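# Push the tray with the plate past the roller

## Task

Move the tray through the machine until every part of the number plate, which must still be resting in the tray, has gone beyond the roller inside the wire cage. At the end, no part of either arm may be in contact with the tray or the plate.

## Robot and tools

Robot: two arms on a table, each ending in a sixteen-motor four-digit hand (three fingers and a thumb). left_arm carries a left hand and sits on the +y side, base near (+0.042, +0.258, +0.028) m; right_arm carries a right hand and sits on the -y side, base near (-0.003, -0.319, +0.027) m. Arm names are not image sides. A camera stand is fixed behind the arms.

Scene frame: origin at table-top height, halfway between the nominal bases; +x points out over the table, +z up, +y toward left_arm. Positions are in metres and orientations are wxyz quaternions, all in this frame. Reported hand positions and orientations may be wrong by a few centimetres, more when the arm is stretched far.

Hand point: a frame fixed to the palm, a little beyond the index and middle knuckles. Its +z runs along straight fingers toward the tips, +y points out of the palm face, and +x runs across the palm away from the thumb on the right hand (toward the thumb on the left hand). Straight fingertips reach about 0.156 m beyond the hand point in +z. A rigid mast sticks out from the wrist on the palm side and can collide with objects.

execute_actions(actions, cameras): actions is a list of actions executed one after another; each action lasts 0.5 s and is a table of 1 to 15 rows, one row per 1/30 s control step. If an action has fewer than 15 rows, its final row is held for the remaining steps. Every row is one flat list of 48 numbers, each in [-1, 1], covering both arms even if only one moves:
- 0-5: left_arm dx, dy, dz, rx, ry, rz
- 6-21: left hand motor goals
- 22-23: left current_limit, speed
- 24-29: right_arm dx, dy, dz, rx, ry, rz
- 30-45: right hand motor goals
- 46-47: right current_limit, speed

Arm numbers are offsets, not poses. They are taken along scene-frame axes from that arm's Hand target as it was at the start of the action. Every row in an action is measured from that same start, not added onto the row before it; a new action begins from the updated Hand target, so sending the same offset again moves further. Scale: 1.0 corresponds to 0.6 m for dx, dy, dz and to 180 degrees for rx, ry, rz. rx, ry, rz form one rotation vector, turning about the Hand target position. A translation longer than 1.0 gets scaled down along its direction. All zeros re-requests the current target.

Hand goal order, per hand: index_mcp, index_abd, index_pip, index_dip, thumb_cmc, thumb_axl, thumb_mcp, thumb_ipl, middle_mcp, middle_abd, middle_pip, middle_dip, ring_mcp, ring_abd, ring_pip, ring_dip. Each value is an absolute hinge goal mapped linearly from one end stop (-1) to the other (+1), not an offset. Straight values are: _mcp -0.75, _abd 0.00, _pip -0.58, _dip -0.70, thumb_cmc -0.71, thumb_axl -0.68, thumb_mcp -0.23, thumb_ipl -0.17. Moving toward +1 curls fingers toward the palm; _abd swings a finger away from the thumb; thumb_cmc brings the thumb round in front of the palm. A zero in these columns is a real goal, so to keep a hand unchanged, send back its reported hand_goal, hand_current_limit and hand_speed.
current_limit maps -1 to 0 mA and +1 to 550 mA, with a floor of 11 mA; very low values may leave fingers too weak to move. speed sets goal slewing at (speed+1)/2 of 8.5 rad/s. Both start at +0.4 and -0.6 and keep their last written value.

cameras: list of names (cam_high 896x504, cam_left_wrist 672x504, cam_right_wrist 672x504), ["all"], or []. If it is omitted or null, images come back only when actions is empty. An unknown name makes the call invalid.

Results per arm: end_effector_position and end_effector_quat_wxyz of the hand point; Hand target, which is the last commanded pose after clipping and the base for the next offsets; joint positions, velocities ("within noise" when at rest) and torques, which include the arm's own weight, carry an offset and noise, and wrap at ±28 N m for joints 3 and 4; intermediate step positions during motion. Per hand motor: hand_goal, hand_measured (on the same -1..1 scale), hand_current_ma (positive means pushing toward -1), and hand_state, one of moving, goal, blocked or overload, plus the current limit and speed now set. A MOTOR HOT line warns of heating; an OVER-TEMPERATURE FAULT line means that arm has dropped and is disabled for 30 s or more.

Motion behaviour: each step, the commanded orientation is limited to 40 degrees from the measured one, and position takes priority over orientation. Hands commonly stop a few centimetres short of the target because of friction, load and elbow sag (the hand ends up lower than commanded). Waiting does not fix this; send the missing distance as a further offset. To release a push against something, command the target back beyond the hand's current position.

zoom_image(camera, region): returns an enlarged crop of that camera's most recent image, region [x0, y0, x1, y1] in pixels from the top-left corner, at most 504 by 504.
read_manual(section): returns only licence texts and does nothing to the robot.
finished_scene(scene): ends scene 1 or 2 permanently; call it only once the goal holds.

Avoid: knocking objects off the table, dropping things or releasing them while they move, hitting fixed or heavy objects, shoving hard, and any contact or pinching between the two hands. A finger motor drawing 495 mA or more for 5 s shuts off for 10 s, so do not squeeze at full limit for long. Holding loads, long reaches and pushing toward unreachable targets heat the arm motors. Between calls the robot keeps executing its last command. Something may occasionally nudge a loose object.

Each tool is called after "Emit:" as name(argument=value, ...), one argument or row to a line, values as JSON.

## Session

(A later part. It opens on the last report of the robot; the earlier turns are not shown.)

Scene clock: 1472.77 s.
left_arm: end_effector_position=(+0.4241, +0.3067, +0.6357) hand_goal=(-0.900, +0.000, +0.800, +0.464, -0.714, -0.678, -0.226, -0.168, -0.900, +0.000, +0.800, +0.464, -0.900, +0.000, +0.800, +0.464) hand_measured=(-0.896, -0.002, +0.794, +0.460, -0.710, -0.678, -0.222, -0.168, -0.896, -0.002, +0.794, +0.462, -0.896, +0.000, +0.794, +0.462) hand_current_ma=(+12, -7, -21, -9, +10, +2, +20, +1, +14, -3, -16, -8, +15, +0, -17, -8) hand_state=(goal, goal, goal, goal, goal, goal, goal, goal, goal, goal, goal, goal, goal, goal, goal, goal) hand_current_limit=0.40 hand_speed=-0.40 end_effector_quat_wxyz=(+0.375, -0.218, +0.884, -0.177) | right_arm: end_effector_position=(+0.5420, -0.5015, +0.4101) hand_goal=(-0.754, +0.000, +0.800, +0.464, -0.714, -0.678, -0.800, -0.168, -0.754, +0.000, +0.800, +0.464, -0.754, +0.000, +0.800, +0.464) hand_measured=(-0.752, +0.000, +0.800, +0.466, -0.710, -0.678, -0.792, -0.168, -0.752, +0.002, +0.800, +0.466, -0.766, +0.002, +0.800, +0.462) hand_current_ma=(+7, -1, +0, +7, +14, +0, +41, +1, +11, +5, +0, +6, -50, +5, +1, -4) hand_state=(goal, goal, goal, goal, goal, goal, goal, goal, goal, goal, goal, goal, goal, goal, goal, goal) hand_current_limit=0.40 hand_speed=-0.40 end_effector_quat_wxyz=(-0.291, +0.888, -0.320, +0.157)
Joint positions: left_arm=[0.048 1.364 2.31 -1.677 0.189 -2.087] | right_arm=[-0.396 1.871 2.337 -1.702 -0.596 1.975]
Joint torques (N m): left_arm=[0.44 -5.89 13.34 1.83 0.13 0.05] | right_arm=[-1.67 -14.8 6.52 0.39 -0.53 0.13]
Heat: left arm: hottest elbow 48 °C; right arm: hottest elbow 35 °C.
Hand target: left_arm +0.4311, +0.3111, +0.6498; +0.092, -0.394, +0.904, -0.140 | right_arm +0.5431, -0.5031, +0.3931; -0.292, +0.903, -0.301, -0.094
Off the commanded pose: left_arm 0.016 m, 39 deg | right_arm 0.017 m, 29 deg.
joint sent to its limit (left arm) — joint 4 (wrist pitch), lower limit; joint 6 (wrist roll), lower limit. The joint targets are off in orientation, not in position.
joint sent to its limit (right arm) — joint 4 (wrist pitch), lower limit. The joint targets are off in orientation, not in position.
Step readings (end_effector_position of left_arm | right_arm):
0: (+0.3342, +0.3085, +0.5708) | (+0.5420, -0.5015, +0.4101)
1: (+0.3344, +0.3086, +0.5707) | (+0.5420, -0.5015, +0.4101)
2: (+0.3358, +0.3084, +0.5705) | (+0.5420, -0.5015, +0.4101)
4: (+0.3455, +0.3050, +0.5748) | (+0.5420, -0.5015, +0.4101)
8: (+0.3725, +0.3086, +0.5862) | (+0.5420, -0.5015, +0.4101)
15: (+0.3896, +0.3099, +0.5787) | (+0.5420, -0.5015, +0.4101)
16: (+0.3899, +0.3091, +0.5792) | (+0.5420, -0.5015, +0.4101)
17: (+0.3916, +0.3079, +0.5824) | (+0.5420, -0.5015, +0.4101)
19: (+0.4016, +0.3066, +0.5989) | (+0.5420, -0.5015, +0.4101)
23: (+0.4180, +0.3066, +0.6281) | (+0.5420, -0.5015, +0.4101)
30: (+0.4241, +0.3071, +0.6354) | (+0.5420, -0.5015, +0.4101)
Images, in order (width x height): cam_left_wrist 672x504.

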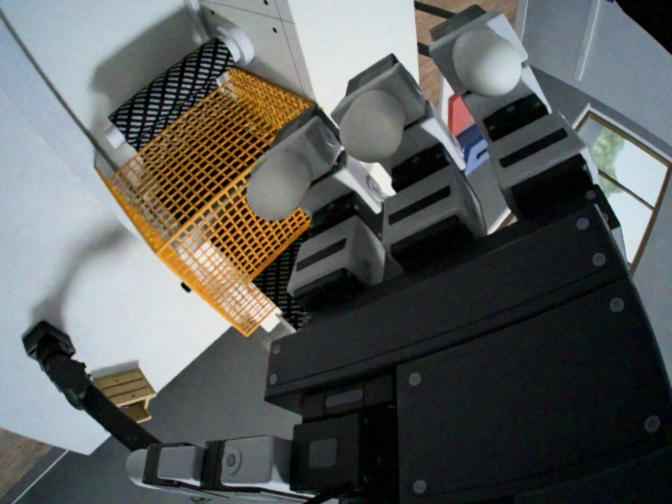

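Emit:
execute_actions(
  actions=[
    [[0,0,0,0,0,0,-0.9,0,0.8,0.464,-0.714,-0.678,-0.226,-0.168,-0.9,0,0.8,0.464,-0.9,0,0.8,0.464,0.4,-0.4,0,-0.06,0.09,-0.096,-0.035,0.106,-0.754,0,0.8,0.464,-0.714,-0.678,-0.226,-0.168,-0.754,0,0.8,0.464,-0.754,0,0.8,0.464,0.4,-0.4]],
    [[0,0,0,0,0,0,-0.9,0,0.8,0.464,-0.714,-0.678,-0.226,-0.168,-0.9,0,0.8,0.464,-0.9,0,0.8,0.464,0.4,-0.4,-0.02,-0.1,0,-0.096,-0.035,0.106,-0.754,0,0.8,0.464,-0.714,-0.678,-0.226,-0.168,-0.754,0,0.8,0.464,-0.754,0,0.8,0.464,0.4,-0.4]],
    [[0,0,0,0,0,0,-0.9,0,0.8,0.464,-0.714,-0.678,-0.226,-0.168,-0.9,0,0.8,0.464,-0.9,0,0.8,0.464,0.4,-0.4,0,-0.1,0,0,0,0,-0.754,0,0.8,0.464,-0.714,-0.678,-0.226,-0.168,-0.754,0,0.8,0.464,-0.754,0,0.8,0.464,0.4,-0.4]],
  ],
  cameras=["cam_right_wrist","cam_high"],
)

Scene clock: 1514.40 s.
left_arm: end_effector_position=(+0.4241, +0.3063, +0.6359) hand_goal=(-0.900, +0.000, +0.800, +0.464, -0.714, -0.678, -0.226, -0.168, -0.900, +0.000, +0.800, +0.464, -0.900, +0.000, +0.800, +0.464) hand_measured=(-0.896, -0.002, +0.794, +0.460, -0.710, -0.678, -0.222, -0.168, -0.896, -0.002, +0.794, +0.462, -0.896, +0.000, +0.794, +0.462) hand_current_ma=(+12, -7, -21, -9, +10, +2, +20, +1, +14, -3, -16, -8, +15, +0, -17, -8) hand_state=(goal, goal, goal, goal, goal, goal, goal, goal, goal, goal, goal, goal, goal, goal, goal, goal) hand_current_limit=0.40 hand_speed=-0.40 end_effector_quat_wxyz=(+0.375, -0.217, +0.883, -0.179) | right_arm: end_effector_position=(+0.5186, -0.6569, +0.4359) hand_goal=(-0.754, +0.000, +0.800, +0.464, -0.714, -0.678, -0.226, -0.168, -0.754, +0.000, +0.800, +0.464, -0.754, +0.000, +0.800, +0.464) hand_measured=(-0.754, +0.000, +0.800, +0.466, -0.714, -0.678, -0.224, -0.168, -0.754, +0.002, +0.800, +0.466, -0.758, -0.002, +0.798, +0.462) hand_current_ma=(-1, -1, +0, +7, +3, +0, +12, +1, -1, +5, +0, +6, -14, -3, -5, -4) hand_state=(goal, goal, goal, goal, goal, goal, goal, goal, goal, goal, goal, goal, goal, goal, goal, goal) hand_current_limit=0.40 hand_speed=-0.40 end_effector_quat_wxyz=(+0.080, +0.989, +0.031, +0.119)
Joint positions: left_arm=[0.049 1.364 2.311 -1.677 0.194 -2.087] | right_arm=[-0.429 1.807 2.225 -1.702 0.039 1.078]
Joint torques (N m): left_arm=[0.62 -5.71 13.29 1.84 0.13 0.05] | right_arm=[-0.79 -13.98 11.9 0.43 0.39 -0.28]
Heat: left arm: hottest elbow 51 °C; right arm: hottest elbow 34 °C.
Hand target: left_arm +0.4311, +0.3111, +0.6499; +0.092, -0.394, +0.904, -0.140 | right_arm +0.5311, -0.6591, +0.4471; -0.001, +1.000, +0.025, +0.005
Off the commanded pose: left_arm 0.016 m, 39 deg | right_arm 0.017 m, 16 deg.
joint sent to its limit (left arm) — joint 4 (wrist pitch), lower limit; joint 6 (wrist roll), lower limit. The joint targets are off in orientation, not in position.
joint sent to its limit (right arm) — joint 4 (wrist pitch), lower limit. The joint targets are off in orientation, not in position.
Step readings (end_effector_position of left_arm | right_arm):
0: (+0.4241, +0.3067, +0.6357) | (+0.5420, -0.5015, +0.4101)
1: (+0.4241, +0.3067, +0.6357) | (+0.5418, -0.5020, +0.4100)
2: (+0.4241, +0.3067, +0.6357) | (+0.5410, -0.5061, +0.4094)
4: (+0.4242, +0.3066, +0.6357) | (+0.5367, -0.5251, +0.4089)
8: (+0.4242, +0.3065, +0.6356) | (+0.5383, -0.5408, +0.4098)
15: (+0.4242, +0.3065, +0.6356) | (+0.5415, -0.5484, +0.4216)
16: (+0.4242, +0.3065, +0.6356) | (+0.5420, -0.5483, +0.4235)
17: (+0.4242, +0.3065, +0.6356) | (+0.5408, -0.5537, +0.4258)
19: (+0.4242, +0.3065, +0.6356) | (+0.5356, -0.5667, +0.4309)
23: (+0.4242, +0.3065, +0.6356) | (+0.5285, -0.5862, +0.4375)
30: (+0.4242, +0.3065, +0.6356) | (+0.5299, -0.5999, +0.4336)
31: (+0.4242, +0.3065, +0.6356) | (+0.5304, -0.6008, +0.4330)
32: (+0.4242, +0.3065, +0.6356) | (+0.5307, -0.6028, +0.4335)
34: (+0.4242, +0.3065, +0.6358) | (+0.5306, -0.6092, +0.4340)
38: (+0.4241, +0.3063, +0.6359) | (+0.5245, -0.6296, +0.4353)
45: (+0.4241, +0.3063, +0.6359) | (+0.5165, -0.6563, +0.4369)
Images, in order (width x height): cam_high 896x504, cam_right_wrist 672x504.

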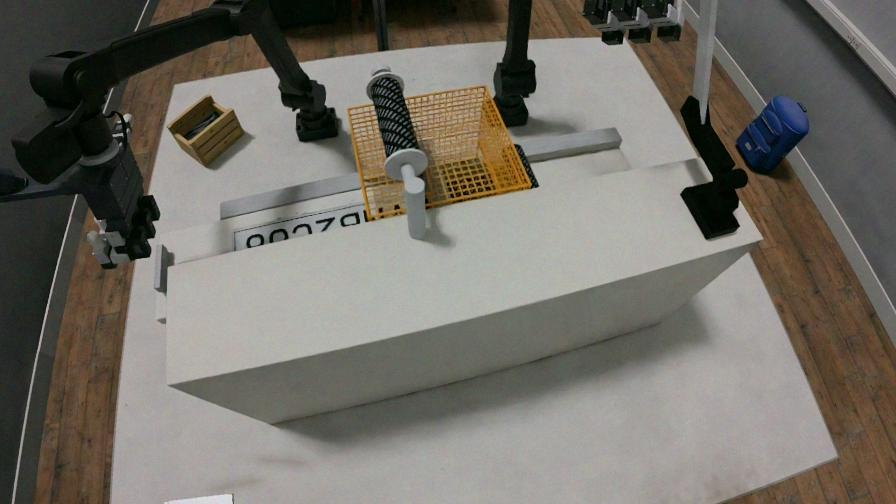

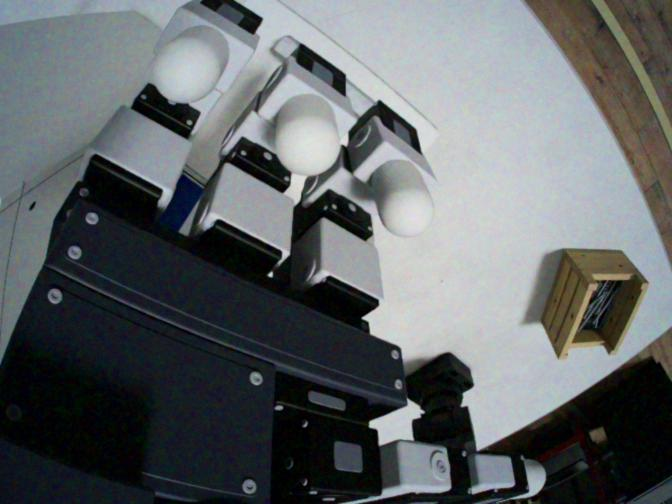

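Emit:
zoom_image(
  camera="cam_high",
  region=[130, 190, 290, 340],
)

Emit:
zoom_image(
  camera="cam_high",
  region=[400, 100, 650, 220],
)

Scaled by 3.150 from the camera's 896x504 image, which has a finer 1280x720 frame.

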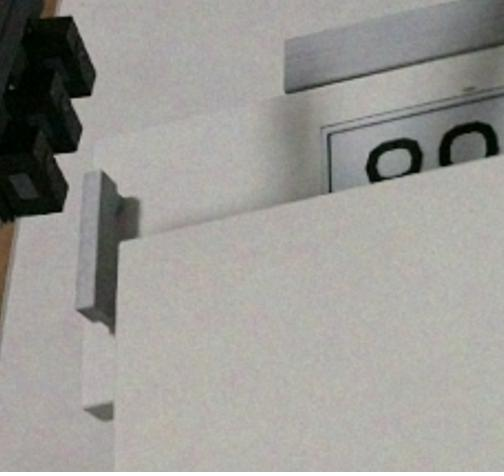

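Scaled by 2.016 from the camera's 896x504 image, which has a finer 1280x720 frame.

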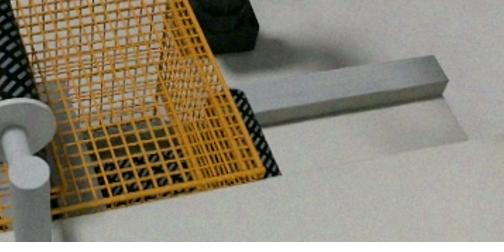

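Emit:
execute_actions(
  actions=[
    [[0,0,0,0,0,0,-0.9,0,0.8,0.464,-0.714,-0.678,-0.226,-0.168,-0.9,0,0.8,0.464,-0.9,0,0.8,0.464,0.4,-0.4,-0.01,-0.11,0,0,0,0,-0.754,0,0.8,0.464,-0.714,-0.678,-0.226,-0.168,-0.754,0,0.8,0.464,-0.754,0,0.8,0.464,0.4,-0.4]],
    [[0,0,0,0,0,0,-0.9,0,0.8,0.464,-0.714,-0.678,-0.226,-0.168,-0.9,0,0.8,0.464,-0.9,0,0.8,0.464,0.4,-0.4,0,-0.05,-0.1,0,0,0,-0.754,0,0.8,0.464,-0.714,-0.678,-0.226,-0.168,-0.754,0,0.8,0.464,-0.754,0,0.8,0.464,0.4,-0.4]],
    [[0,0,0,0,0,0,-0.9,0,0.8,0.464,-0.714,-0.678,-0.226,-0.168,-0.9,0,0.8,0.464,-0.9,0,0.8,0.464,0.4,-0.4,0,0,-0.1,0,0,0,-0.754,0,0.8,0.464,-0.714,-0.678,-0.226,-0.168,-0.754,0,0.8,0.464,-0.754,0,0.8,0.464,0.4,-0.4]],
  ],
  cameras=["cam_right_wrist","cam_high"],
)

Scene clock: 1525.70 s.
left_arm: end_effector_position=(+0.4241, +0.3063, +0.6359) hand_goal=(-0.900, +0.000, +0.800, +0.464, -0.714, -0.678, -0.226, -0.168, -0.900, +0.000, +0.800, +0.464, -0.900, +0.000, +0.800, +0.464) hand_measured=(-0.896, -0.002, +0.794, +0.460, -0.710, -0.678, -0.222, -0.168, -0.896, -0.002, +0.794, +0.462, -0.896, +0.000, +0.794, +0.462) hand_current_ma=(+12, -7, -21, -9, +10, +2, +20, +1, +14, -3, -16, -8, +15, +0, -17, -8) hand_state=(goal, goal, goal, goal, goal, goal, goal, goal, goal, goal, goal, goal, goal, goal, goal, goal) hand_current_limit=0.40 hand_speed=-0.40 end_effector_quat_wxyz=(+0.375, -0.217, +0.883, -0.179) | right_arm: end_effector_position=(+0.5260, -0.7472, +0.3331) hand_goal=(-0.754, +0.000, +0.800, +0.464, -0.714, -0.678, -0.226, -0.168, -0.754, +0.000, +0.800, +0.464, -0.754, +0.000, +0.800, +0.464) hand_measured=(-0.754, +0.000, +0.800, +0.466, -0.714, -0.678, -0.224, -0.168, -0.756, +0.002, +0.800, +0.466, -0.758, -0.002, +0.798, +0.462) hand_current_ma=(-3, -1, +0, +7, +0, +0, +12, +1, -3, +5, +0, +6, -14, -3, -5, -4) hand_state=(goal, goal, goal, goal, goal, goal, goal, goal, goal, goal, goal, goal, goal, goal, goal, goal) hand_current_limit=0.40 hand_speed=-0.40 end_effector_quat_wxyz=(+0.041, +0.997, +0.034, +0.054)
Joint positions: left_arm=[0.049 1.364 2.311 -1.677 0.194 -2.087] | right_arm=[-0.56 2.004 2.271 -1.704 0.008 0.946]
Joint torques (N m): left_arm=[0.62 -5.77 13.27 1.81 0.13 0.05] | right_arm=[-1.96 -17.9 8.65 0.17 0.18 -0.16]
Heat: left arm: hottest elbow 50 °C; right arm: hottest elbow 36 °C.
Hand target: left_arm +0.4311, +0.3111, +0.6499; +0.092, -0.394, +0.904, -0.140 | right_arm +0.5251, -0.7552, +0.3270; -0.001, +1.000, +0.025, +0.005
Off the commanded pose: left_arm 0.016 m, 39 deg | right_arm 0.010 m, 7 deg.
joint sent to its limit (left arm) — joint 4 (wrist pitch), lower limit; joint 6 (wrist roll), lower limit. The joint targets are off in orientation, not in position.
joint sent to its limit (right arm) — joint 4 (wrist pitch), lower limit. The joint targets are off in orientation, not in position.
Step readings (end_effector_position of left_arm | right_arm):
0: (+0.4241, +0.3063, +0.6359) | (+0.5186, -0.6569, +0.4359)
1: (+0.4241, +0.3063, +0.6359) | (+0.5189, -0.6570, +0.4360)
2: (+0.4241, +0.3063, +0.6359) | (+0.5193, -0.6583, +0.4367)
4: (+0.4241, +0.3063, +0.6359) | (+0.5233, -0.6647, +0.4395)
8: (+0.4241, +0.3063, +0.6359) | (+0.5188, -0.6931, +0.4414)
15: (+0.4241, +0.3063, +0.6359) | (+0.5092, -0.7250, +0.4337)
16: (+0.4241, +0.3063, +0.6359) | (+0.5101, -0.7252, +0.4319)
17: (+0.4241, +0.3063, +0.6359) | (+0.5121, -0.7244, +0.4296)
19: (+0.4241, +0.3063, +0.6359) | (+0.5140, -0.7263, +0.4243)
23: (+0.4241, +0.3063, +0.6359) | (+0.5193, -0.7328, +0.4059)
30: (+0.4241, +0.3063, +0.6359) | (+0.5242, -0.7449, +0.3763)
31: (+0.4241, +0.3063, +0.6359) | (+0.5248, -0.7452, +0.3749)
32: (+0.4241, +0.3063, +0.6359) | (+0.5251, -0.7454, +0.3735)
34: (+0.4241, +0.3063, +0.6359) | (+0.5241, -0.7457, +0.3702)
38: (+0.4241, +0.3063, +0.6359) | (+0.5224, -0.7452, +0.3577)
45: (+0.4241, +0.3063, +0.6359) | (+0.5254, -0.7468, +0.3362)
Images, in order (width x height): cam_high 896x504, cam_right_wrist 672x504.

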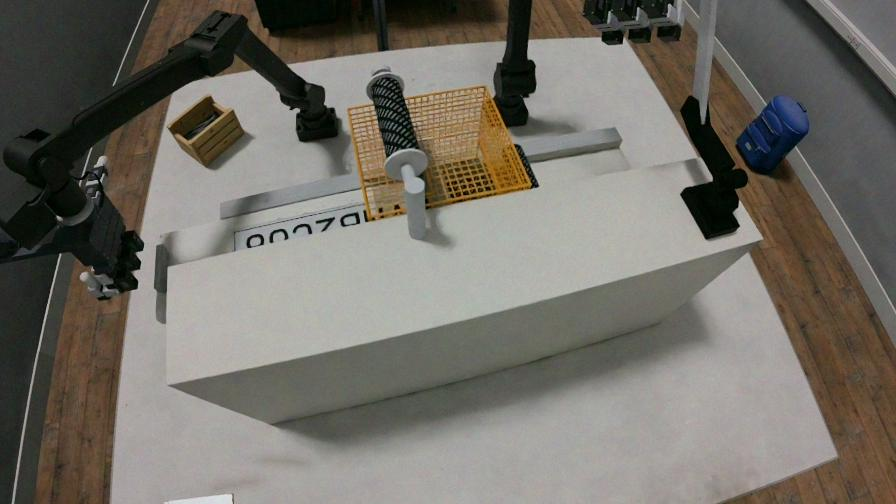

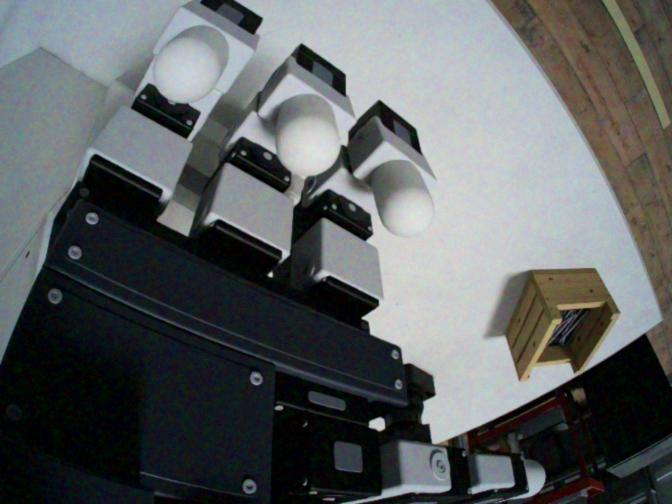

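Emit:
execute_actions(
  actions=[
    [[0,0,0,0,0,0,-0.9,0,0.8,0.464,-0.714,-0.678,-0.226,-0.168,-0.9,0,0.8,0.464,-0.9,0,0.8,0.464,0.4,-0.4,0.01,0.02,-0.06,0,0,0,-0.754,0,0.8,0.464,-0.714,-0.678,-0.226,-0.168,-0.754,0,0.8,0.464,-0.754,0,0.8,0.464,0.4,-0.4]],
    [[0,0,0,0,0,0,-0.9,0,0.8,0.464,-0.714,-0.678,-0.226,-0.168,-0.9,0,0.8,0.464,-0.9,0,0.8,0.464,0.4,-0.4,0,0.02,0,0,0,0,-0.754,0,0.8,0.464,-0.714,-0.678,-0.226,-0.168,-0.754,0,0.8,0.464,-0.754,0,0.8,0.464,0.4,-0.4]],
  ],
  cameras=["cam_high"],
)

Scene clock: 1532.03 s.
left_arm: end_effector_position=(+0.4241, +0.3063, +0.6359) hand_goal=(-0.900, +0.000, +0.800, +0.464, -0.714, -0.678, -0.226, -0.168, -0.900, +0.000, +0.800, +0.464, -0.900, +0.000, +0.800, +0.464) hand_measured=(-0.896, -0.002, +0.794, +0.460, -0.710, -0.678, -0.222, -0.168, -0.896, -0.002, +0.794, +0.462, -0.896, +0.000, +0.794, +0.462) hand_current_ma=(+12, -7, -21, -9, +10, +2, +20, +1, +14, -3, -16, -8, +15, +0, -17, -8) hand_state=(goal, goal, goal, goal, goal, goal, goal, goal, goal, goal, goal, goal, goal, goal, goal, goal) hand_current_limit=0.40 hand_speed=-0.40 end_effector_quat_wxyz=(+0.375, -0.217, +0.883, -0.179) | right_arm: end_effector_position=(+0.5276, -0.7364, +0.2909) hand_goal=(-0.754, +0.000, +0.800, +0.464, -0.714, -0.678, -0.226, -0.168, -0.754, +0.000, +0.800, +0.464, -0.754, +0.000, +0.800, +0.464) hand_measured=(-0.754, +0.000, +0.800, +0.466, -0.714, -0.678, -0.224, -0.168, -0.756, +0.002, +0.800, +0.466, -0.758, -0.002, +0.798, +0.462) hand_current_ma=(-3, -1, +0, +7, +0, +0, +12, +1, -3, +5, +0, +6, -14, -3, -5, -4) hand_state=(goal, goal, goal, goal, goal, goal, goal, goal, goal, goal, goal, goal, goal, goal, goal, goal) hand_current_limit=0.40 hand_speed=-0.40 end_effector_quat_wxyz=(+0.014, +0.999, +0.031, +0.023)
Joint positions: left_arm=[0.049 1.364 2.311 -1.677 0.194 -2.087] | right_arm=[-0.547 2.033 2.219 -1.704 -0.001 0.966]
Joint torques (N m): left_arm=[0.67 -5.71 13.3 1.85 0.13 0.05] | right_arm=[-0.5 -19.19 8.23 -0.02 0.18 0.04]
Heat: left arm: hottest elbow 50 °C; right arm: hottest elbow 36 °C.
Hand target: left_arm +0.4311, +0.3111, +0.6499; +0.092, -0.394, +0.904, -0.140 | right_arm +0.5311, -0.7311, +0.2910; -0.001, +1.000, +0.025, +0.005
Off the commanded pose: left_arm 0.016 m, 39 deg | right_arm 0.006 m, 3 deg.
joint sent to its limit (left arm) — joint 4 (wrist pitch), lower limit; joint 6 (wrist roll), lower limit. The joint targets are off in orientation, not in position.
joint sent to its limit (right arm) — joint 4 (wrist pitch), lower limit. The joint targets still meet the commanded pose.
Step readings (end_effector_position of left_arm | right_arm):
0: (+0.4241, +0.3063, +0.6359) | (+0.5260, -0.7472, +0.3331)
1: (+0.4241, +0.3063, +0.6359) | (+0.5260, -0.7472, +0.3331)
2: (+0.4241, +0.3063, +0.6359) | (+0.5260, -0.7468, +0.3323)
4: (+0.4241, +0.3063, +0.6359) | (+0.5255, -0.7459, +0.3292)
8: (+0.4241, +0.3063, +0.6359) | (+0.5244, -0.7449, +0.3175)
15: (+0.4241, +0.3063, +0.6359) | (+0.5261, -0.7457, +0.3004)
16: (+0.4241, +0.3063, +0.6359) | (+0.5261, -0.7457, +0.2995)
17: (+0.4241, +0.3063, +0.6359) | (+0.5260, -0.7454, +0.2985)
19: (+0.4241, +0.3063, +0.6359) | (+0.5253, -0.7445, +0.2967)
23: (+0.4241, +0.3063, +0.6359) | (+0.5253, -0.7411, +0.2925)
30: (+0.4241, +0.3063, +0.6359) | (+0.5269, -0.7375, +0.2909)
Images, in order (width x height): cam_high 896x504.

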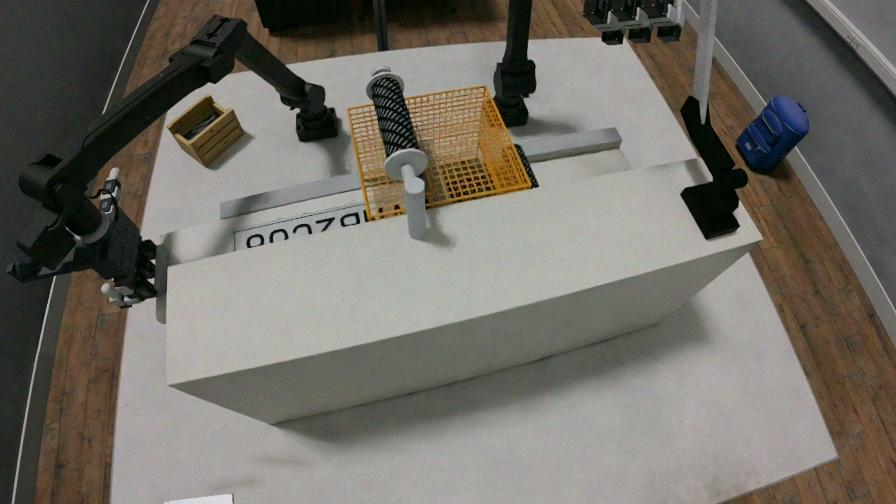

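Emit:
execute_actions(
  actions=[
    [[0,0,0,0,0,0,-0.9,0,0.8,0.464,-0.714,-0.678,-0.226,-0.168,-0.9,0,0.8,0.464,-0.9,0,0.8,0.464,0.4,-0.4,0,0.025,0,0,0,0,-0.754,0,0.8,0.464,-0.714,-0.678,-0.226,-0.168,-0.754,0,0.8,0.464,-0.754,0,0.8,0.464,0.4,-0.4]],
  ],
  cameras=[],
)

Emit:
execute_actions(
  actions=[
    [[0,0,0,0,0,0,-0.9,0,0.8,0.464,-0.714,-0.678,-0.226,-0.168,-0.9,0,0.8,0.464,-0.9,0,0.8,0.464,0.4,-0.4,0,0.025,0,0,0,0,-0.754,0,0.8,0.464,-0.714,-0.678,-0.226,-0.168,-0.754,0,0.8,0.464,-0.754,0,0.8,0.464,0.4,-0.4]],
  ],
  cameras=["cam_high"],
)

Scene clock: 1537.63 s.
left_arm: end_effector_position=(+0.4241, +0.3063, +0.6359) hand_goal=(-0.900, +0.000, +0.800, +0.464, -0.714, -0.678, -0.226, -0.168, -0.900, +0.000, +0.800, +0.464, -0.900, +0.000, +0.800, +0.464) hand_measured=(-0.896, -0.002, +0.794, +0.460, -0.710, -0.678, -0.222, -0.168, -0.896, -0.002, +0.794, +0.462, -0.896, +0.000, +0.794, +0.462) hand_current_ma=(+12, -7, -21, -9, +10, +2, +20, +1, +14, -3, -16, -8, +15, +0, -17, -8) hand_state=(goal, goal, goal, goal, goal, goal, goal, goal, goal, goal, goal, goal, goal, goal, goal, goal) hand_current_limit=0.40 hand_speed=-0.40 end_effector_quat_wxyz=(+0.375, -0.217, +0.883, -0.179) | right_arm: end_effector_position=(+0.5264, -0.7302, +0.2819) hand_goal=(-0.754, +0.000, +0.800, +0.464, -0.714, -0.678, -0.226, -0.168, -0.754, +0.000, +0.800, +0.464, -0.754, +0.000, +0.800, +0.464) hand_measured=(-0.746, +0.000, +0.800, +0.466, -0.714, -0.678, -0.224, -0.168, -0.756, +0.002, +0.800, +0.466, -0.758, -0.002, +0.798, +0.462) hand_current_ma=(+29, -1, +0, +7, +0, +0, +13, +1, -4, +5, +0, +6, -13, -3, -5, -4) hand_state=(goal, goal, goal, goal, goal, goal, goal, goal, goal, goal, goal, goal, goal, goal, goal, goal) hand_current_limit=0.40 hand_speed=-0.40 end_effector_quat_wxyz=(+0.012, +0.999, +0.032, +0.010)
Joint positions: left_arm=[0.049 1.364 2.311 -1.677 0.194 -2.087] | right_arm=[-0.537 2.033 2.195 -1.704 0.01 0.975]
Joint torques (N m): left_arm=[0.56 -5.77 13.27 1.84 0.13 0.05] | right_arm=[0.26 -20.54 7.92 -0.08 0.04 0.14]
Heat: left arm: hottest elbow 50 °C; right arm: hottest elbow 36 °C.
Hand target: left_arm +0.4311, +0.3111, +0.6499; +0.092, -0.394, +0.904, -0.140 | right_arm +0.5312, -0.7160, +0.2910; -0.001, +1.000, +0.025, +0.005
Off the commanded pose: left_arm 0.016 m, 39 deg | right_arm 0.017 m, 2 deg.
joint sent to its limit (left arm) — joint 4 (wrist pitch), lower limit; joint 6 (wrist roll), lower limit. The joint targets are off in orientation, not in position.
joint sent to its limit (right arm) — joint 4 (wrist pitch), lower limit. The joint targets still meet the commanded pose.
Step readings (end_effector_position of left_arm | right_arm):
0: (+0.4241, +0.3063, +0.6359) | (+0.5276, -0.7364, +0.2909)
1: (+0.4241, +0.3063, +0.6359) | (+0.5276, -0.7364, +0.2909)
2: (+0.4241, +0.3063, +0.6359) | (+0.5277, -0.7357, +0.2902)
4: (+0.4241, +0.3063, +0.6359) | (+0.5290, -0.7318, +0.2878)
8: (+0.4241, +0.3063, +0.6359) | (+0.5269, -0.7302, +0.2826)
15: (+0.4241, +0.3063, +0.6359) | (+0.5264, -0.7302, +0.2819)
No camera images: "cameras" was empty.

Scene clock: 1538.63 s.
left_arm: end_effector_position=(+0.4241, +0.3063, +0.6359) hand_goal=(-0.900, +0.000, +0.800, +0.464, -0.714, -0.678, -0.226, -0.168, -0.900, +0.000, +0.800, +0.464, -0.900, +0.000, +0.800, +0.464) hand_measured=(-0.896, -0.002, +0.794, +0.460, -0.710, -0.678, -0.222, -0.168, -0.896, -0.002, +0.794, +0.462, -0.896, +0.000, +0.794, +0.462) hand_current_ma=(+12, -7, -21, -9, +10, +2, +20, +1, +14, -3, -16, -8, +15, +0, -17, -8) hand_state=(goal, goal, goal, goal, goal, goal, goal, goal, goal, goal, goal, goal, goal, goal, goal, goal) hand_current_limit=0.40 hand_speed=-0.40 end_effector_quat_wxyz=(+0.375, -0.217, +0.883, -0.179) | right_arm: end_effector_position=(+0.5252, -0.7299, +0.2804) hand_goal=(-0.754, +0.000, +0.800, +0.464, -0.714, -0.678, -0.226, -0.168, -0.754, +0.000, +0.800, +0.464, -0.754, +0.000, +0.800, +0.464) hand_measured=(-0.740, +0.000, +0.800, +0.466, -0.714, -0.678, -0.224, -0.168, -0.756, +0.002, +0.800, +0.466, -0.758, -0.002, +0.798, +0.462) hand_current_ma=(+55, -1, +0, +7, +0, +0, +13, +1, -4, +5, +0, +6, -13, -3, -5, -4) hand_state=(goal, goal, goal, goal, goal, goal, goal, goal, goal, goal, goal, goal, goal, goal, goal, goal) hand_current_limit=0.40 hand_speed=-0.40 end_effector_quat_wxyz=(+0.015, +0.999, +0.027, +0.010)
Joint positions: left_arm=[0.049 1.364 2.311 -1.677 0.194 -2.087] | right_arm=[-0.535 2.027 2.18 -1.691 0.016 0.986]
Joint torques (N m): left_arm=[0.56 -5.71 13.27 1.83 0.13 0.05] | right_arm=[1.55 -21.36 7.19 -0.1 -0.23 0.24]
Heat: left arm: hottest elbow 50 °C; right arm: hottest elbow 36 °C.
Hand target: left_arm +0.4311, +0.3111, +0.6499; +0.092, -0.394, +0.904, -0.140 | right_arm +0.5311, -0.7011, +0.2912; -0.001, +1.000, +0.025, +0.005
Off the commanded pose: left_arm 0.016 m, 39 deg | right_arm 0.031 m, 2 deg.
joint sent to its limit (left arm) — joint 4 (wrist pitch), lower limit; joint 6 (wrist roll), lower limit. The joint targets are off in orientation, not in position.
joint sent to its limit (right arm) — joint 4 (wrist pitch), lower limit. The joint targets still meet the commanded pose.
Step readings (end_effector_position of left_arm | right_arm):
0: (+0.4241, +0.3063, +0.6359) | (+0.5264, -0.7302, +0.2819)
1: (+0.4241, +0.3063, +0.6359) | (+0.5263, -0.7302, +0.2819)
2: (+0.4241, +0.3063, +0.6359) | (+0.5264, -0.7302, +0.2813)
4: (+0.4241, +0.3063, +0.6359) | (+0.5262, -0.7303, +0.2801)
8: (+0.4241, +0.3063, +0.6359) | (+0.5258, -0.7299, +0.2801)
15: (+0.4241, +0.3063, +0.6359) | (+0.5251, -0.7298, +0.2802)
Images, in order (width x height): cam_high 896x504.

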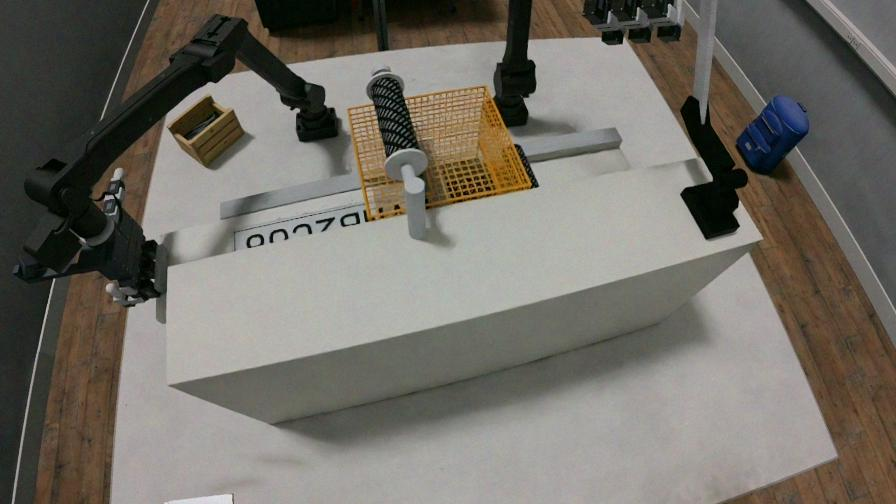

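Emit:
execute_actions(
  actions=[
    [[0,0,0,0,0,0,-0.9,0,0.8,0.464,-0.714,-0.678,-0.226,-0.168,-0.9,0,0.8,0.464,-0.9,0,0.8,0.464,0.4,-0.4,0,0.035,0.008,0,0,0,-0.754,0,0.8,0.464,-0.714,-0.678,-0.226,-0.168,-0.754,0,0.8,0.464,-0.754,0,0.8,0.464,0.75,-0.4]],
  ],
  cameras=[],
)

Emit:
execute_actions(
  actions=[
    [[0,0,0,0,0,0,-0.9,0,0.8,0.464,-0.714,-0.678,-0.226,-0.168,-0.9,0,0.8,0.464,-0.9,0,0.8,0.464,0.4,-0.4,0,0.035,0.008,0,0,0,-0.754,0,0.8,0.464,-0.714,-0.678,-0.226,-0.168,-0.754,0,0.8,0.464,-0.754,0,0.8,0.464,0.75,-0.4]],
  ],
  cameras=["cam_high"],
)

Scene clock: 1544.20 s.
left_arm: end_effector_position=(+0.4241, +0.3063, +0.6359) hand_goal=(-0.900, +0.000, +0.800, +0.464, -0.714, -0.678, -0.226, -0.168, -0.900, +0.000, +0.800, +0.464, -0.900, +0.000, +0.800, +0.464) hand_measured=(-0.896, -0.002, +0.794, +0.460, -0.710, -0.678, -0.222, -0.168, -0.896, -0.002, +0.794, +0.462, -0.896, +0.000, +0.794, +0.462) hand_current_ma=(+12, -7, -21, -9, +10, +2, +20, +1, +14, -3, -16, -8, +15, +0, -17, -8) hand_state=(goal, goal, goal, goal, goal, goal, goal, goal, goal, goal, goal, goal, goal, goal, goal, goal) hand_current_limit=0.40 hand_speed=-0.40 end_effector_quat_wxyz=(+0.375, -0.217, +0.883, -0.179) | right_arm: end_effector_position=(+0.5235, -0.7161, +0.2809) hand_goal=(-0.754, +0.000, +0.800, +0.464, -0.714, -0.678, -0.226, -0.168, -0.754, +0.000, +0.800, +0.464, -0.754, +0.000, +0.800, +0.464) hand_measured=(-0.730, +0.000, +0.800, +0.466, -0.714, -0.678, -0.224, -0.168, -0.752, +0.002, +0.800, +0.466, -0.758, -0.002, +0.798, +0.462) hand_current_ma=(+104, -1, +0, +7, +0, +0, +13, +1, +4, +5, +0, +6, -13, -3, -5, -4) hand_state=(blocked, goal, goal, goal, goal, goal, goal, goal, goal, goal, goal, goal, goal, goal, goal, goal) hand_current_limit=0.75 hand_speed=-0.40 end_effector_quat_wxyz=(+0.017, +1.000, +0.025, +0.005)
Joint positions: left_arm=[0.049 1.364 2.311 -1.677 0.194 -2.087] | right_arm=[-0.515 2.004 2.144 -1.685 0.023 1.009]
Joint torques (N m): left_arm=[0.56 -5.77 13.29 1.83 0.12 0.05] | right_arm=[2.2 -21.42 7.51 -0.35 -0.56 0.31]
Heat: left arm: hottest elbow 50 °C; right arm: hottest elbow 36 °C.
Hand target: left_arm +0.4311, +0.3111, +0.6499; +0.092, -0.394, +0.904, -0.140 | right_arm +0.5312, -0.6801, +0.2958; -0.001, +1.000, +0.025, +0.005
Off the commanded pose: left_arm 0.016 m, 39 deg | right_arm 0.040 m, 2 deg.
joint sent to its limit (left arm) — joint 4 (wrist pitch), lower limit; joint 6 (wrist roll), lower limit. The joint targets are off in orientation, not in position.
joint sent to its limit (right arm) — joint 4 (wrist pitch), lower limit. The joint targets still meet the commanded pose.
Step readings (end_effector_position of left_arm | right_arm):
0: (+0.4241, +0.3063, +0.6359) | (+0.5252, -0.7299, +0.2804)
1: (+0.4241, +0.3063, +0.6359) | (+0.5254, -0.7297, +0.2804)
2: (+0.4241, +0.3063, +0.6359) | (+0.5248, -0.7294, +0.2805)
4: (+0.4241, +0.3063, +0.6359) | (+0.5240, -0.7283, +0.2812)
8: (+0.4241, +0.3063, +0.6359) | (+0.5227, -0.7234, +0.2813)
15: (+0.4241, +0.3063, +0.6359) | (+0.5236, -0.7161, +0.2809)
No camera images: "cameras" was empty.

Scene clock: 1545.03 s.
left_arm: end_effector_position=(+0.4241, +0.3063, +0.6359) hand_goal=(-0.900, +0.000, +0.800, +0.464, -0.714, -0.678, -0.226, -0.168, -0.900, +0.000, +0.800, +0.464, -0.900, +0.000, +0.800, +0.464) hand_measured=(-0.896, -0.002, +0.794, +0.460, -0.710, -0.678, -0.222, -0.168, -0.896, -0.002, +0.794, +0.462, -0.896, +0.000, +0.794, +0.462) hand_current_ma=(+12, -7, -21, -9, +10, +2, +20, +1, +14, -3, -16, -8, +15, +0, -17, -8) hand_state=(goal, goal, goal, goal, goal, goal, goal, goal, goal, goal, goal, goal, goal, goal, goal, goal) hand_current_limit=0.40 hand_speed=-0.40 end_effector_quat_wxyz=(+0.375, -0.217, +0.883, -0.179) | right_arm: end_effector_position=(+0.5196, -0.7146, +0.2842) hand_goal=(-0.754, +0.000, +0.800, +0.464, -0.714, -0.678, -0.226, -0.168, -0.754, +0.000, +0.800, +0.464, -0.754, +0.000, +0.800, +0.464) hand_measured=(-0.712, +0.000, +0.800, +0.466, -0.714, -0.678, -0.224, -0.168, -0.748, +0.002, +0.800, +0.466, -0.758, -0.002, +0.798, +0.462) hand_current_ma=(+187, -1, +0, +7, +0, +0, +13, +1, +27, +5, +0, +6, -13, -3, -5, -4) hand_state=(blocked, goal, goal, goal, goal, goal, goal, goal, goal, goal, goal, goal, goal, goal, goal, goal) hand_current_limit=0.75 hand_speed=-0.40 end_effector_quat_wxyz=(+0.024, +1.000, +0.017, +0.006)
Joint positions: left_arm=[0.049 1.364 2.311 -1.677 0.194 -2.087] | right_arm=[-0.512 1.988 2.124 -1.673 0.036 1.027]
Joint torques (N m): left_arm=[0.62 -5.71 13.27 1.84 0.13 0.04] | right_arm=[4.01 -22.01 6.98 -0.84 -0.96 0.39]
Heat: left arm: hottest elbow 50 °C; right arm: hottest elbow 36 °C.
Hand target: left_arm +0.4311, +0.3111, +0.6499; +0.092, -0.394, +0.904, -0.140 | right_arm +0.5311, -0.6591, +0.3008; -0.001, +1.000, +0.025, +0.006
Off the commanded pose: left_arm 0.016 m, 39 deg | right_arm 0.059 m, 3 deg.
joint sent to its limit (left arm) — joint 4 (wrist pitch), lower limit; joint 6 (wrist roll), lower limit. The joint targets are off in orientation, not in position.
joint sent to its limit (right arm) — joint 4 (wrist pitch), lower limit. The joint targets are off in position, not in orientation.
Step readings (end_effector_position of left_arm | right_arm):
0: (+0.4241, +0.3063, +0.6359) | (+0.5235, -0.7161, +0.2809)
1: (+0.4241, +0.3063, +0.6359) | (+0.5234, -0.7161, +0.2811)
2: (+0.4241, +0.3063, +0.6359) | (+0.5229, -0.7158, +0.2809)
4: (+0.4241, +0.3063, +0.6359) | (+0.5222, -0.7156, +0.2816)
8: (+0.4241, +0.3063, +0.6359) | (+0.5211, -0.7146, +0.2830)
15: (+0.4241, +0.3063, +0.6359) | (+0.5199, -0.7147, +0.2841)
Images, in order (width x height): cam_high 896x504.

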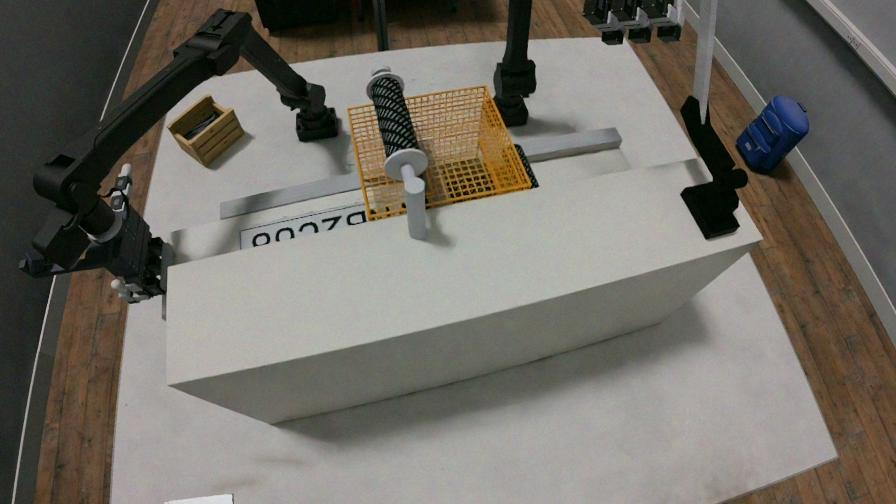

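Emit:
execute_actions(
  actions=[
    [[0,0,0,0,0,0,-0.9,0,0.8,0.464,-0.714,-0.678,-0.226,-0.168,-0.9,0,0.8,0.464,-0.9,0,0.8,0.464,0.4,-0.4,0,-0.1,0,0,0,0,-0.754,0,0.8,0.464,-0.714,-0.678,-0.226,-0.168,-0.754,0,0.8,0.464,-0.754,0,0.8,0.464,0.4,-0.4]],
    [[0,0,0,0,0,0,-0.9,0,0.8,0.464,-0.714,-0.678,-0.226,-0.168,-0.9,0,0.8,0.464,-0.9,0,0.8,0.464,0.4,-0.4,0,-0.05,0.01,0,0,0,-0.754,0,0.8,0.464,-0.714,-0.678,-0.226,-0.168,-0.754,0,0.8,0.464,-0.754,0,0.8,0.464,0.4,-0.4]],
  ],
  cameras=["cam_high","cam_left_wrist"],
)

Emit:
zoom_image(
  camera="cam_left_wrist",
  region=[90, 120, 210, 240],
)

Emit:
zoom_image(
  camera="cam_left_wrist",
  region=[120, 190, 240, 290],
)

Emit:
zoom_image(
  camera="cam_high",
  region=[400, 130, 560, 230],
)

Scene clock: 1553.43 s.
left_arm: end_effector_position=(+0.4241, +0.3063, +0.6359) hand_goal=(-0.900, +0.000, +0.800, +0.464, -0.714, -0.678, -0.226, -0.168, -0.900, +0.000, +0.800, +0.464, -0.900, +0.000, +0.800, +0.464) hand_measured=(-0.896, -0.002, +0.794, +0.460, -0.710, -0.678, -0.222, -0.168, -0.896, -0.002, +0.794, +0.462, -0.896, +0.000, +0.794, +0.462) hand_current_ma=(+12, -7, -21, -9, +10, +2, +20, +1, +14, -3, -16, -8, +15, +0, -17, -8) hand_state=(goal, goal, goal, goal, goal, goal, goal, goal, goal, goal, goal, goal, goal, goal, goal, goal) hand_current_limit=0.40 hand_speed=-0.40 end_effector_quat_wxyz=(+0.375, -0.217, +0.883, -0.179) | right_arm: end_effector_position=(+0.5239, -0.7375, +0.3008) hand_goal=(-0.754, +0.000, +0.800, +0.464, -0.714, -0.678, -0.226, -0.168, -0.754, +0.000, +0.800, +0.464, -0.754, +0.000, +0.800, +0.464) hand_measured=(-0.752, +0.000, +0.800, +0.466, -0.714, -0.678, -0.224, -0.168, -0.752, +0.002, +0.800, +0.466, -0.758, -0.002, +0.798, +0.462) hand_current_ma=(+4, -1, +0, +7, +0, +0, +14, +1, +3, +5, +0, +6, -13, -3, -5, -4) hand_state=(goal, goal, goal, goal, goal, goal, goal, goal, goal, goal, goal, goal, goal, goal, goal, goal) hand_current_limit=0.40 hand_speed=-0.40 end_effector_quat_wxyz=(+0.020, +0.999, +0.026, +0.030)
Joint positions: left_arm=[0.049 1.364 2.311 -1.677 0.194 -2.087] | right_arm=[-0.55 2.015 2.214 -1.697 0.002 0.973]
Joint torques (N m): left_arm=[0.62 -5.71 13.3 1.83 0.12 0.05] | right_arm=[-1.96 -17.03 12.01 -0.17 0.23 -0.25]
Heat: left arm: hottest elbow 50 °C; right arm: hottest elbow 36 °C.
Hand target: left_arm +0.4311, +0.3111, +0.6499; +0.092, -0.394, +0.904, -0.140 | right_arm +0.5311, -0.7492, +0.3068; -0.001, +1.000, +0.025, +0.006
Off the commanded pose: left_arm 0.016 m, 39 deg | right_arm 0.015 m, 4 deg.
joint sent to its limit (left arm) — joint 4 (wrist pitch), lower limit; joint 6 (wrist roll), lower limit. The joint targets are off in orientation, not in position.
joint sent to its limit (right arm) — joint 4 (wrist pitch), lower limit. The joint targets are off in orientation, not in position.
Step readings (end_effector_position of left_arm | right_arm):
0: (+0.4241, +0.3063, +0.6359) | (+0.5196, -0.7146, +0.2842)
1: (+0.4241, +0.3063, +0.6359) | (+0.5196, -0.7146, +0.2842)
2: (+0.4241, +0.3063, +0.6359) | (+0.5196, -0.7146, +0.2842)
4: (+0.4241, +0.3063, +0.6359) | (+0.5197, -0.7157, +0.2852)
8: (+0.4241, +0.3063, +0.6359) | (+0.5213, -0.7162, +0.2894)
15: (+0.4241, +0.3063, +0.6359) | (+0.5222, -0.7161, +0.2957)
16: (+0.4241, +0.3063, +0.6359) | (+0.5222, -0.7164, +0.2960)
17: (+0.4241, +0.3063, +0.6359) | (+0.5226, -0.7168, +0.2962)
19: (+0.4241, +0.3063, +0.6359) | (+0.5226, -0.7209, +0.2971)
23: (+0.4241, +0.3063, +0.6359) | (+0.5254, -0.7291, +0.3006)
30: (+0.4241, +0.3063, +0.6359) | (+0.5244, -0.7358, +0.3015)
Images, in order (width x height): cam_high 896x504, cam_left_wrist 672x504.

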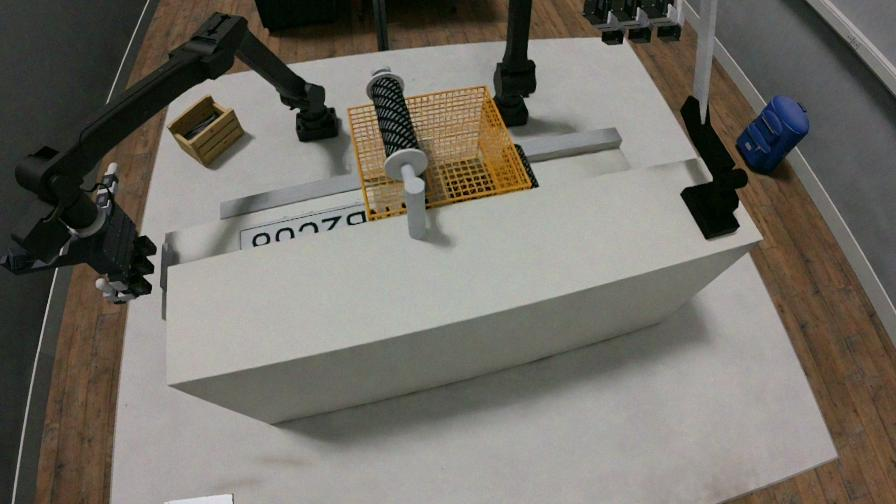

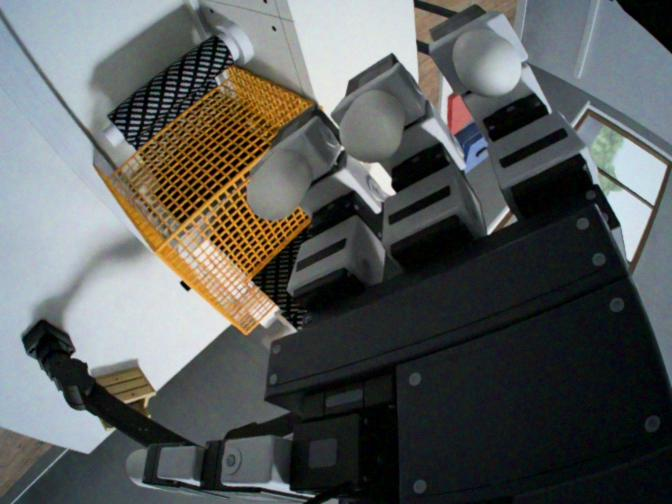

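Scaled by 4.200 from the camera's 672x504 image, which has a finer 960x720 frame.

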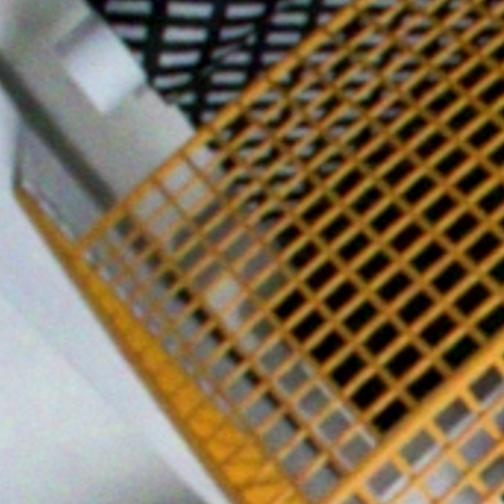

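Scaled by 4.200 from the camera's 672x504 image, which has a finer 960x720 frame.

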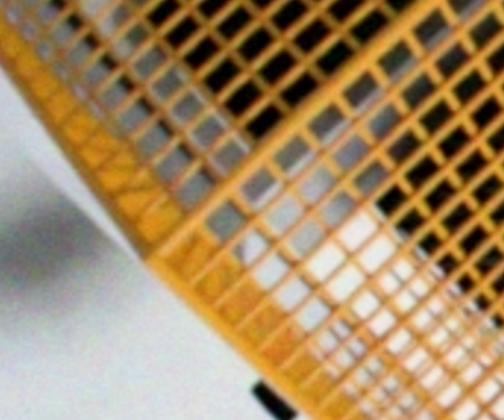

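Scaled by 3.150 from the camera's 896x504 image, which has a finer 1280x720 frame.

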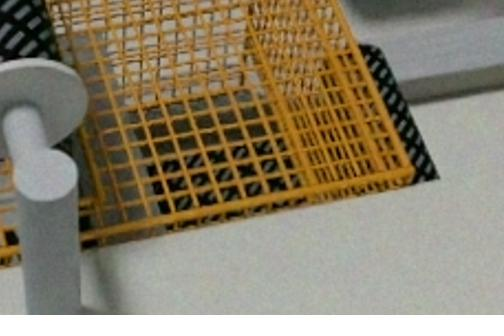

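Emit:
execute_actions(
  actions=[
    [[0,-0.08,-0.06,0,0,0,-0.9,0,0.8,0.464,-0.714,-0.678,-0.226,-0.168,-0.9,0,0.8,0.464,-0.9,0,0.8,0.464,0.4,-0.4,0,0,0,0,0,0,-0.754,0,0.8,0.464,-0.714,-0.678,-0.226,-0.168,-0.754,0,0.8,0.464,-0.754,0,0.8,0.464,0.4,-0.4]],
    [[0,-0.08,-0.06,0,0,0,-0.9,0,0.8,0.464,-0.714,-0.678,-0.226,-0.168,-0.9,0,0.8,0.464,-0.9,0,0.8,0.464,0.4,-0.4,0,0,0,0,0,0,-0.754,0,0.8,0.464,-0.714,-0.678,-0.226,-0.168,-0.754,0,0.8,0.464,-0.754,0,0.8,0.464,0.4,-0.4]],
  ],
  cameras=["cam_high","cam_left_wrist"],
)

Scene clock: 1587.57 s.
left_arm: end_effector_position=(+0.4317, +0.2148, +0.5802) hand_goal=(-0.900, +0.000, +0.800, +0.464, -0.714, -0.678, -0.226, -0.168, -0.900, +0.000, +0.800, +0.464, -0.900, +0.000, +0.800, +0.464) hand_measured=(-0.896, -0.002, +0.794, +0.460, -0.710, -0.678, -0.222, -0.168, -0.896, -0.002, +0.796, +0.462, -0.896, +0.000, +0.796, +0.462) hand_current_ma=(+11, -7, -19, -9, +13, +2, +20, +1, +14, -3, -14, -8, +15, +0, -15, -8) hand_state=(goal, goal, goal, goal, goal, goal, goal, goal, goal, goal, goal, goal, goal, goal, goal, goal) hand_current_limit=0.40 hand_speed=-0.40 end_effector_quat_wxyz=(+0.282, -0.125, +0.926, -0.217) | right_arm: end_effector_position=(+0.5239, -0.7375, +0.3008) hand_goal=(-0.754, +0.000, +0.800, +0.464, -0.714, -0.678, -0.226, -0.168, -0.754, +0.000, +0.800, +0.464, -0.754, +0.000, +0.800, +0.464) hand_measured=(-0.752, +0.000, +0.800, +0.466, -0.714, -0.678, -0.224, -0.168, -0.752, +0.002, +0.800, +0.466, -0.758, -0.002, +0.798, +0.462) hand_current_ma=(+4, -1, +0, +7, +0, +0, +14, +1, +3, +5, +0, +6, -13, -3, -5, -4) hand_state=(goal, goal, goal, goal, goal, goal, goal, goal, goal, goal, goal, goal, goal, goal, goal, goal) hand_current_limit=0.40 hand_speed=-0.40 end_effector_quat_wxyz=(+0.020, +0.999, +0.026, +0.030)
Joint positions: left_arm=[-0.166 1.357 2.159 -1.677 0.237 -2.087] | right_arm=[-0.55 2.015 2.214 -1.697 0.002 0.973]
Joint torques (N m): left_arm=[-0.09 -8.82 8.17 1.59 0.31 0.03] | right_arm=[-1.85 -16.97 12.03 -0.17 0.23 -0.25]
Heat: left arm: hottest elbow 50 °C; right arm: hottest elbow 40 °C.
Hand target: left_arm +0.4312, +0.2150, +0.5778; +0.092, -0.394, +0.904, -0.140 | right_arm +0.5311, -0.7492, +0.3068; -0.001, +1.000, +0.025, +0.006
Off the commanded pose: left_arm 0.002 m, 39 deg | right_arm 0.015 m, 4 deg.
joint sent to its limit (left arm) — joint 4 (wrist pitch), lower limit; joint 6 (wrist roll), lower limit. The joint targets are off in orientation, not in position.
joint sent to its limit (right arm) — joint 4 (wrist pitch), lower limit. The joint targets are off in orientation, not in position.
Step readings (end_effector_position of left_arm | right_arm):
0: (+0.4241, +0.3063, +0.6359) | (+0.5239, -0.7375, +0.3008)
1: (+0.4241, +0.3063, +0.6359) | (+0.5239, -0.7375, +0.3008)
2: (+0.4243, +0.3053, +0.6359) | (+0.5239, -0.7375, +0.3008)
4: (+0.4248, +0.2995, +0.6350) | (+0.5239, -0.7375, +0.3008)
8: (+0.4283, +0.2771, +0.6258) | (+0.5239, -0.7375, +0.3008)
15: (+0.4309, +0.2658, +0.6168) | (+0.5239, -0.7375, +0.3008)
16: (+0.4309, +0.2656, +0.6165) | (+0.5239, -0.7375, +0.3008)
17: (+0.4308, +0.2634, +0.6151) | (+0.5239, -0.7375, +0.3008)
19: (+0.4293, +0.2555, +0.6077) | (+0.5239, -0.7375, +0.3008)
23: (+0.4303, +0.2295, +0.5898) | (+0.5239, -0.7375, +0.3008)
30: (+0.4318, +0.2162, +0.5803) | (+0.5239, -0.7375, +0.3008)
Images, in order (width x height): cam_high 896x504, cam_left_wrist 672x504.

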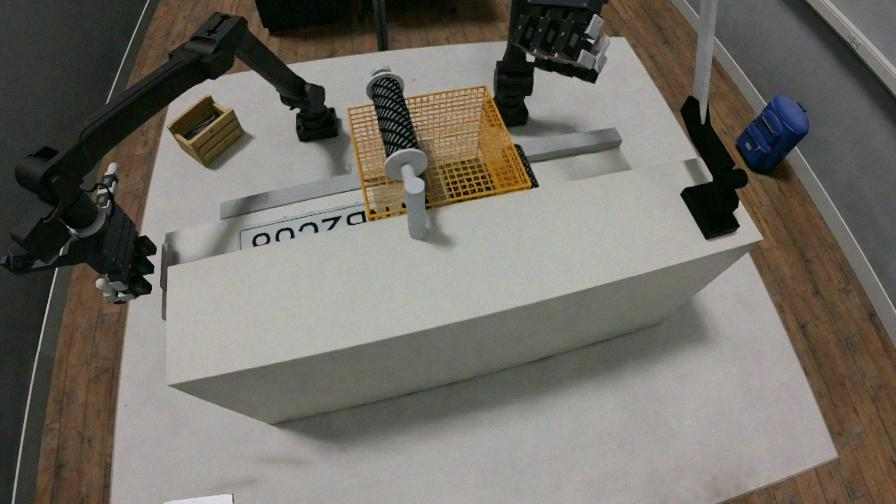

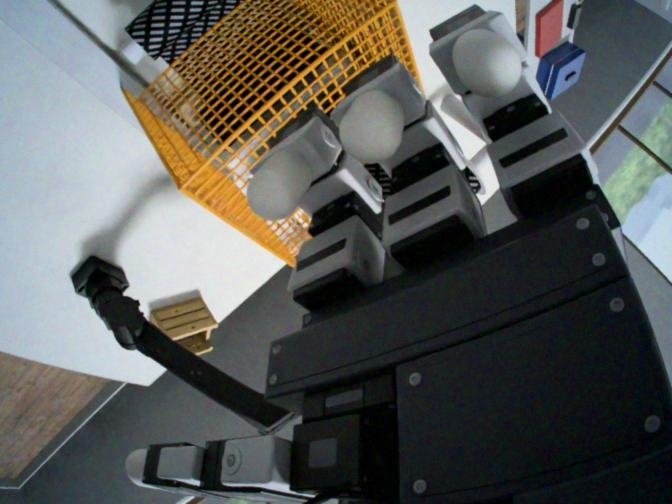

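Emit:
zoom_image(
  camera="cam_left_wrist",
  region=[110, 0, 260, 120],
)

Emit:
zoom_image(
  camera="cam_left_wrist",
  region=[150, 80, 300, 200],
)

Emit:
zoom_image(
  camera="cam_left_wrist",
  region=[110, 0, 430, 270],
)

Scaled by 3.360 from the camera's 672x504 image, which has a finer 960x720 frame.

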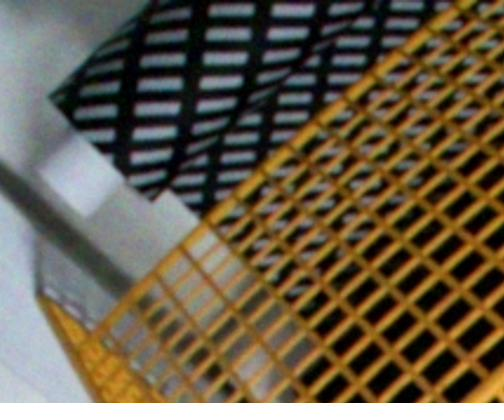

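Scaled by 3.360 from the camera's 672x504 image, which has a finer 960x720 frame.

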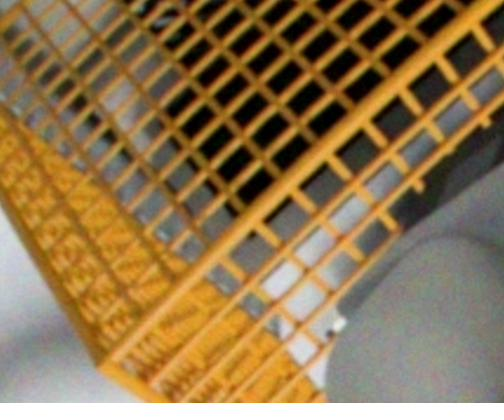

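Scaled by 1.575 from the camera's 672x504 image, which has a finer 960x720 frame.

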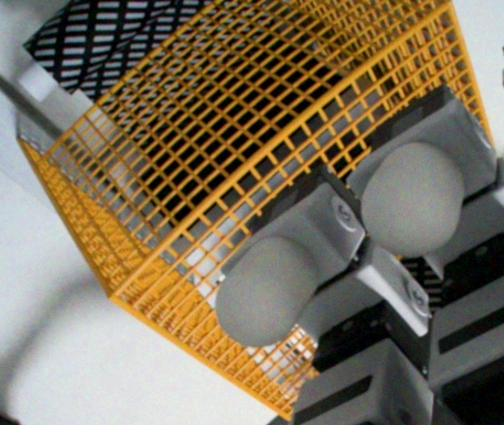

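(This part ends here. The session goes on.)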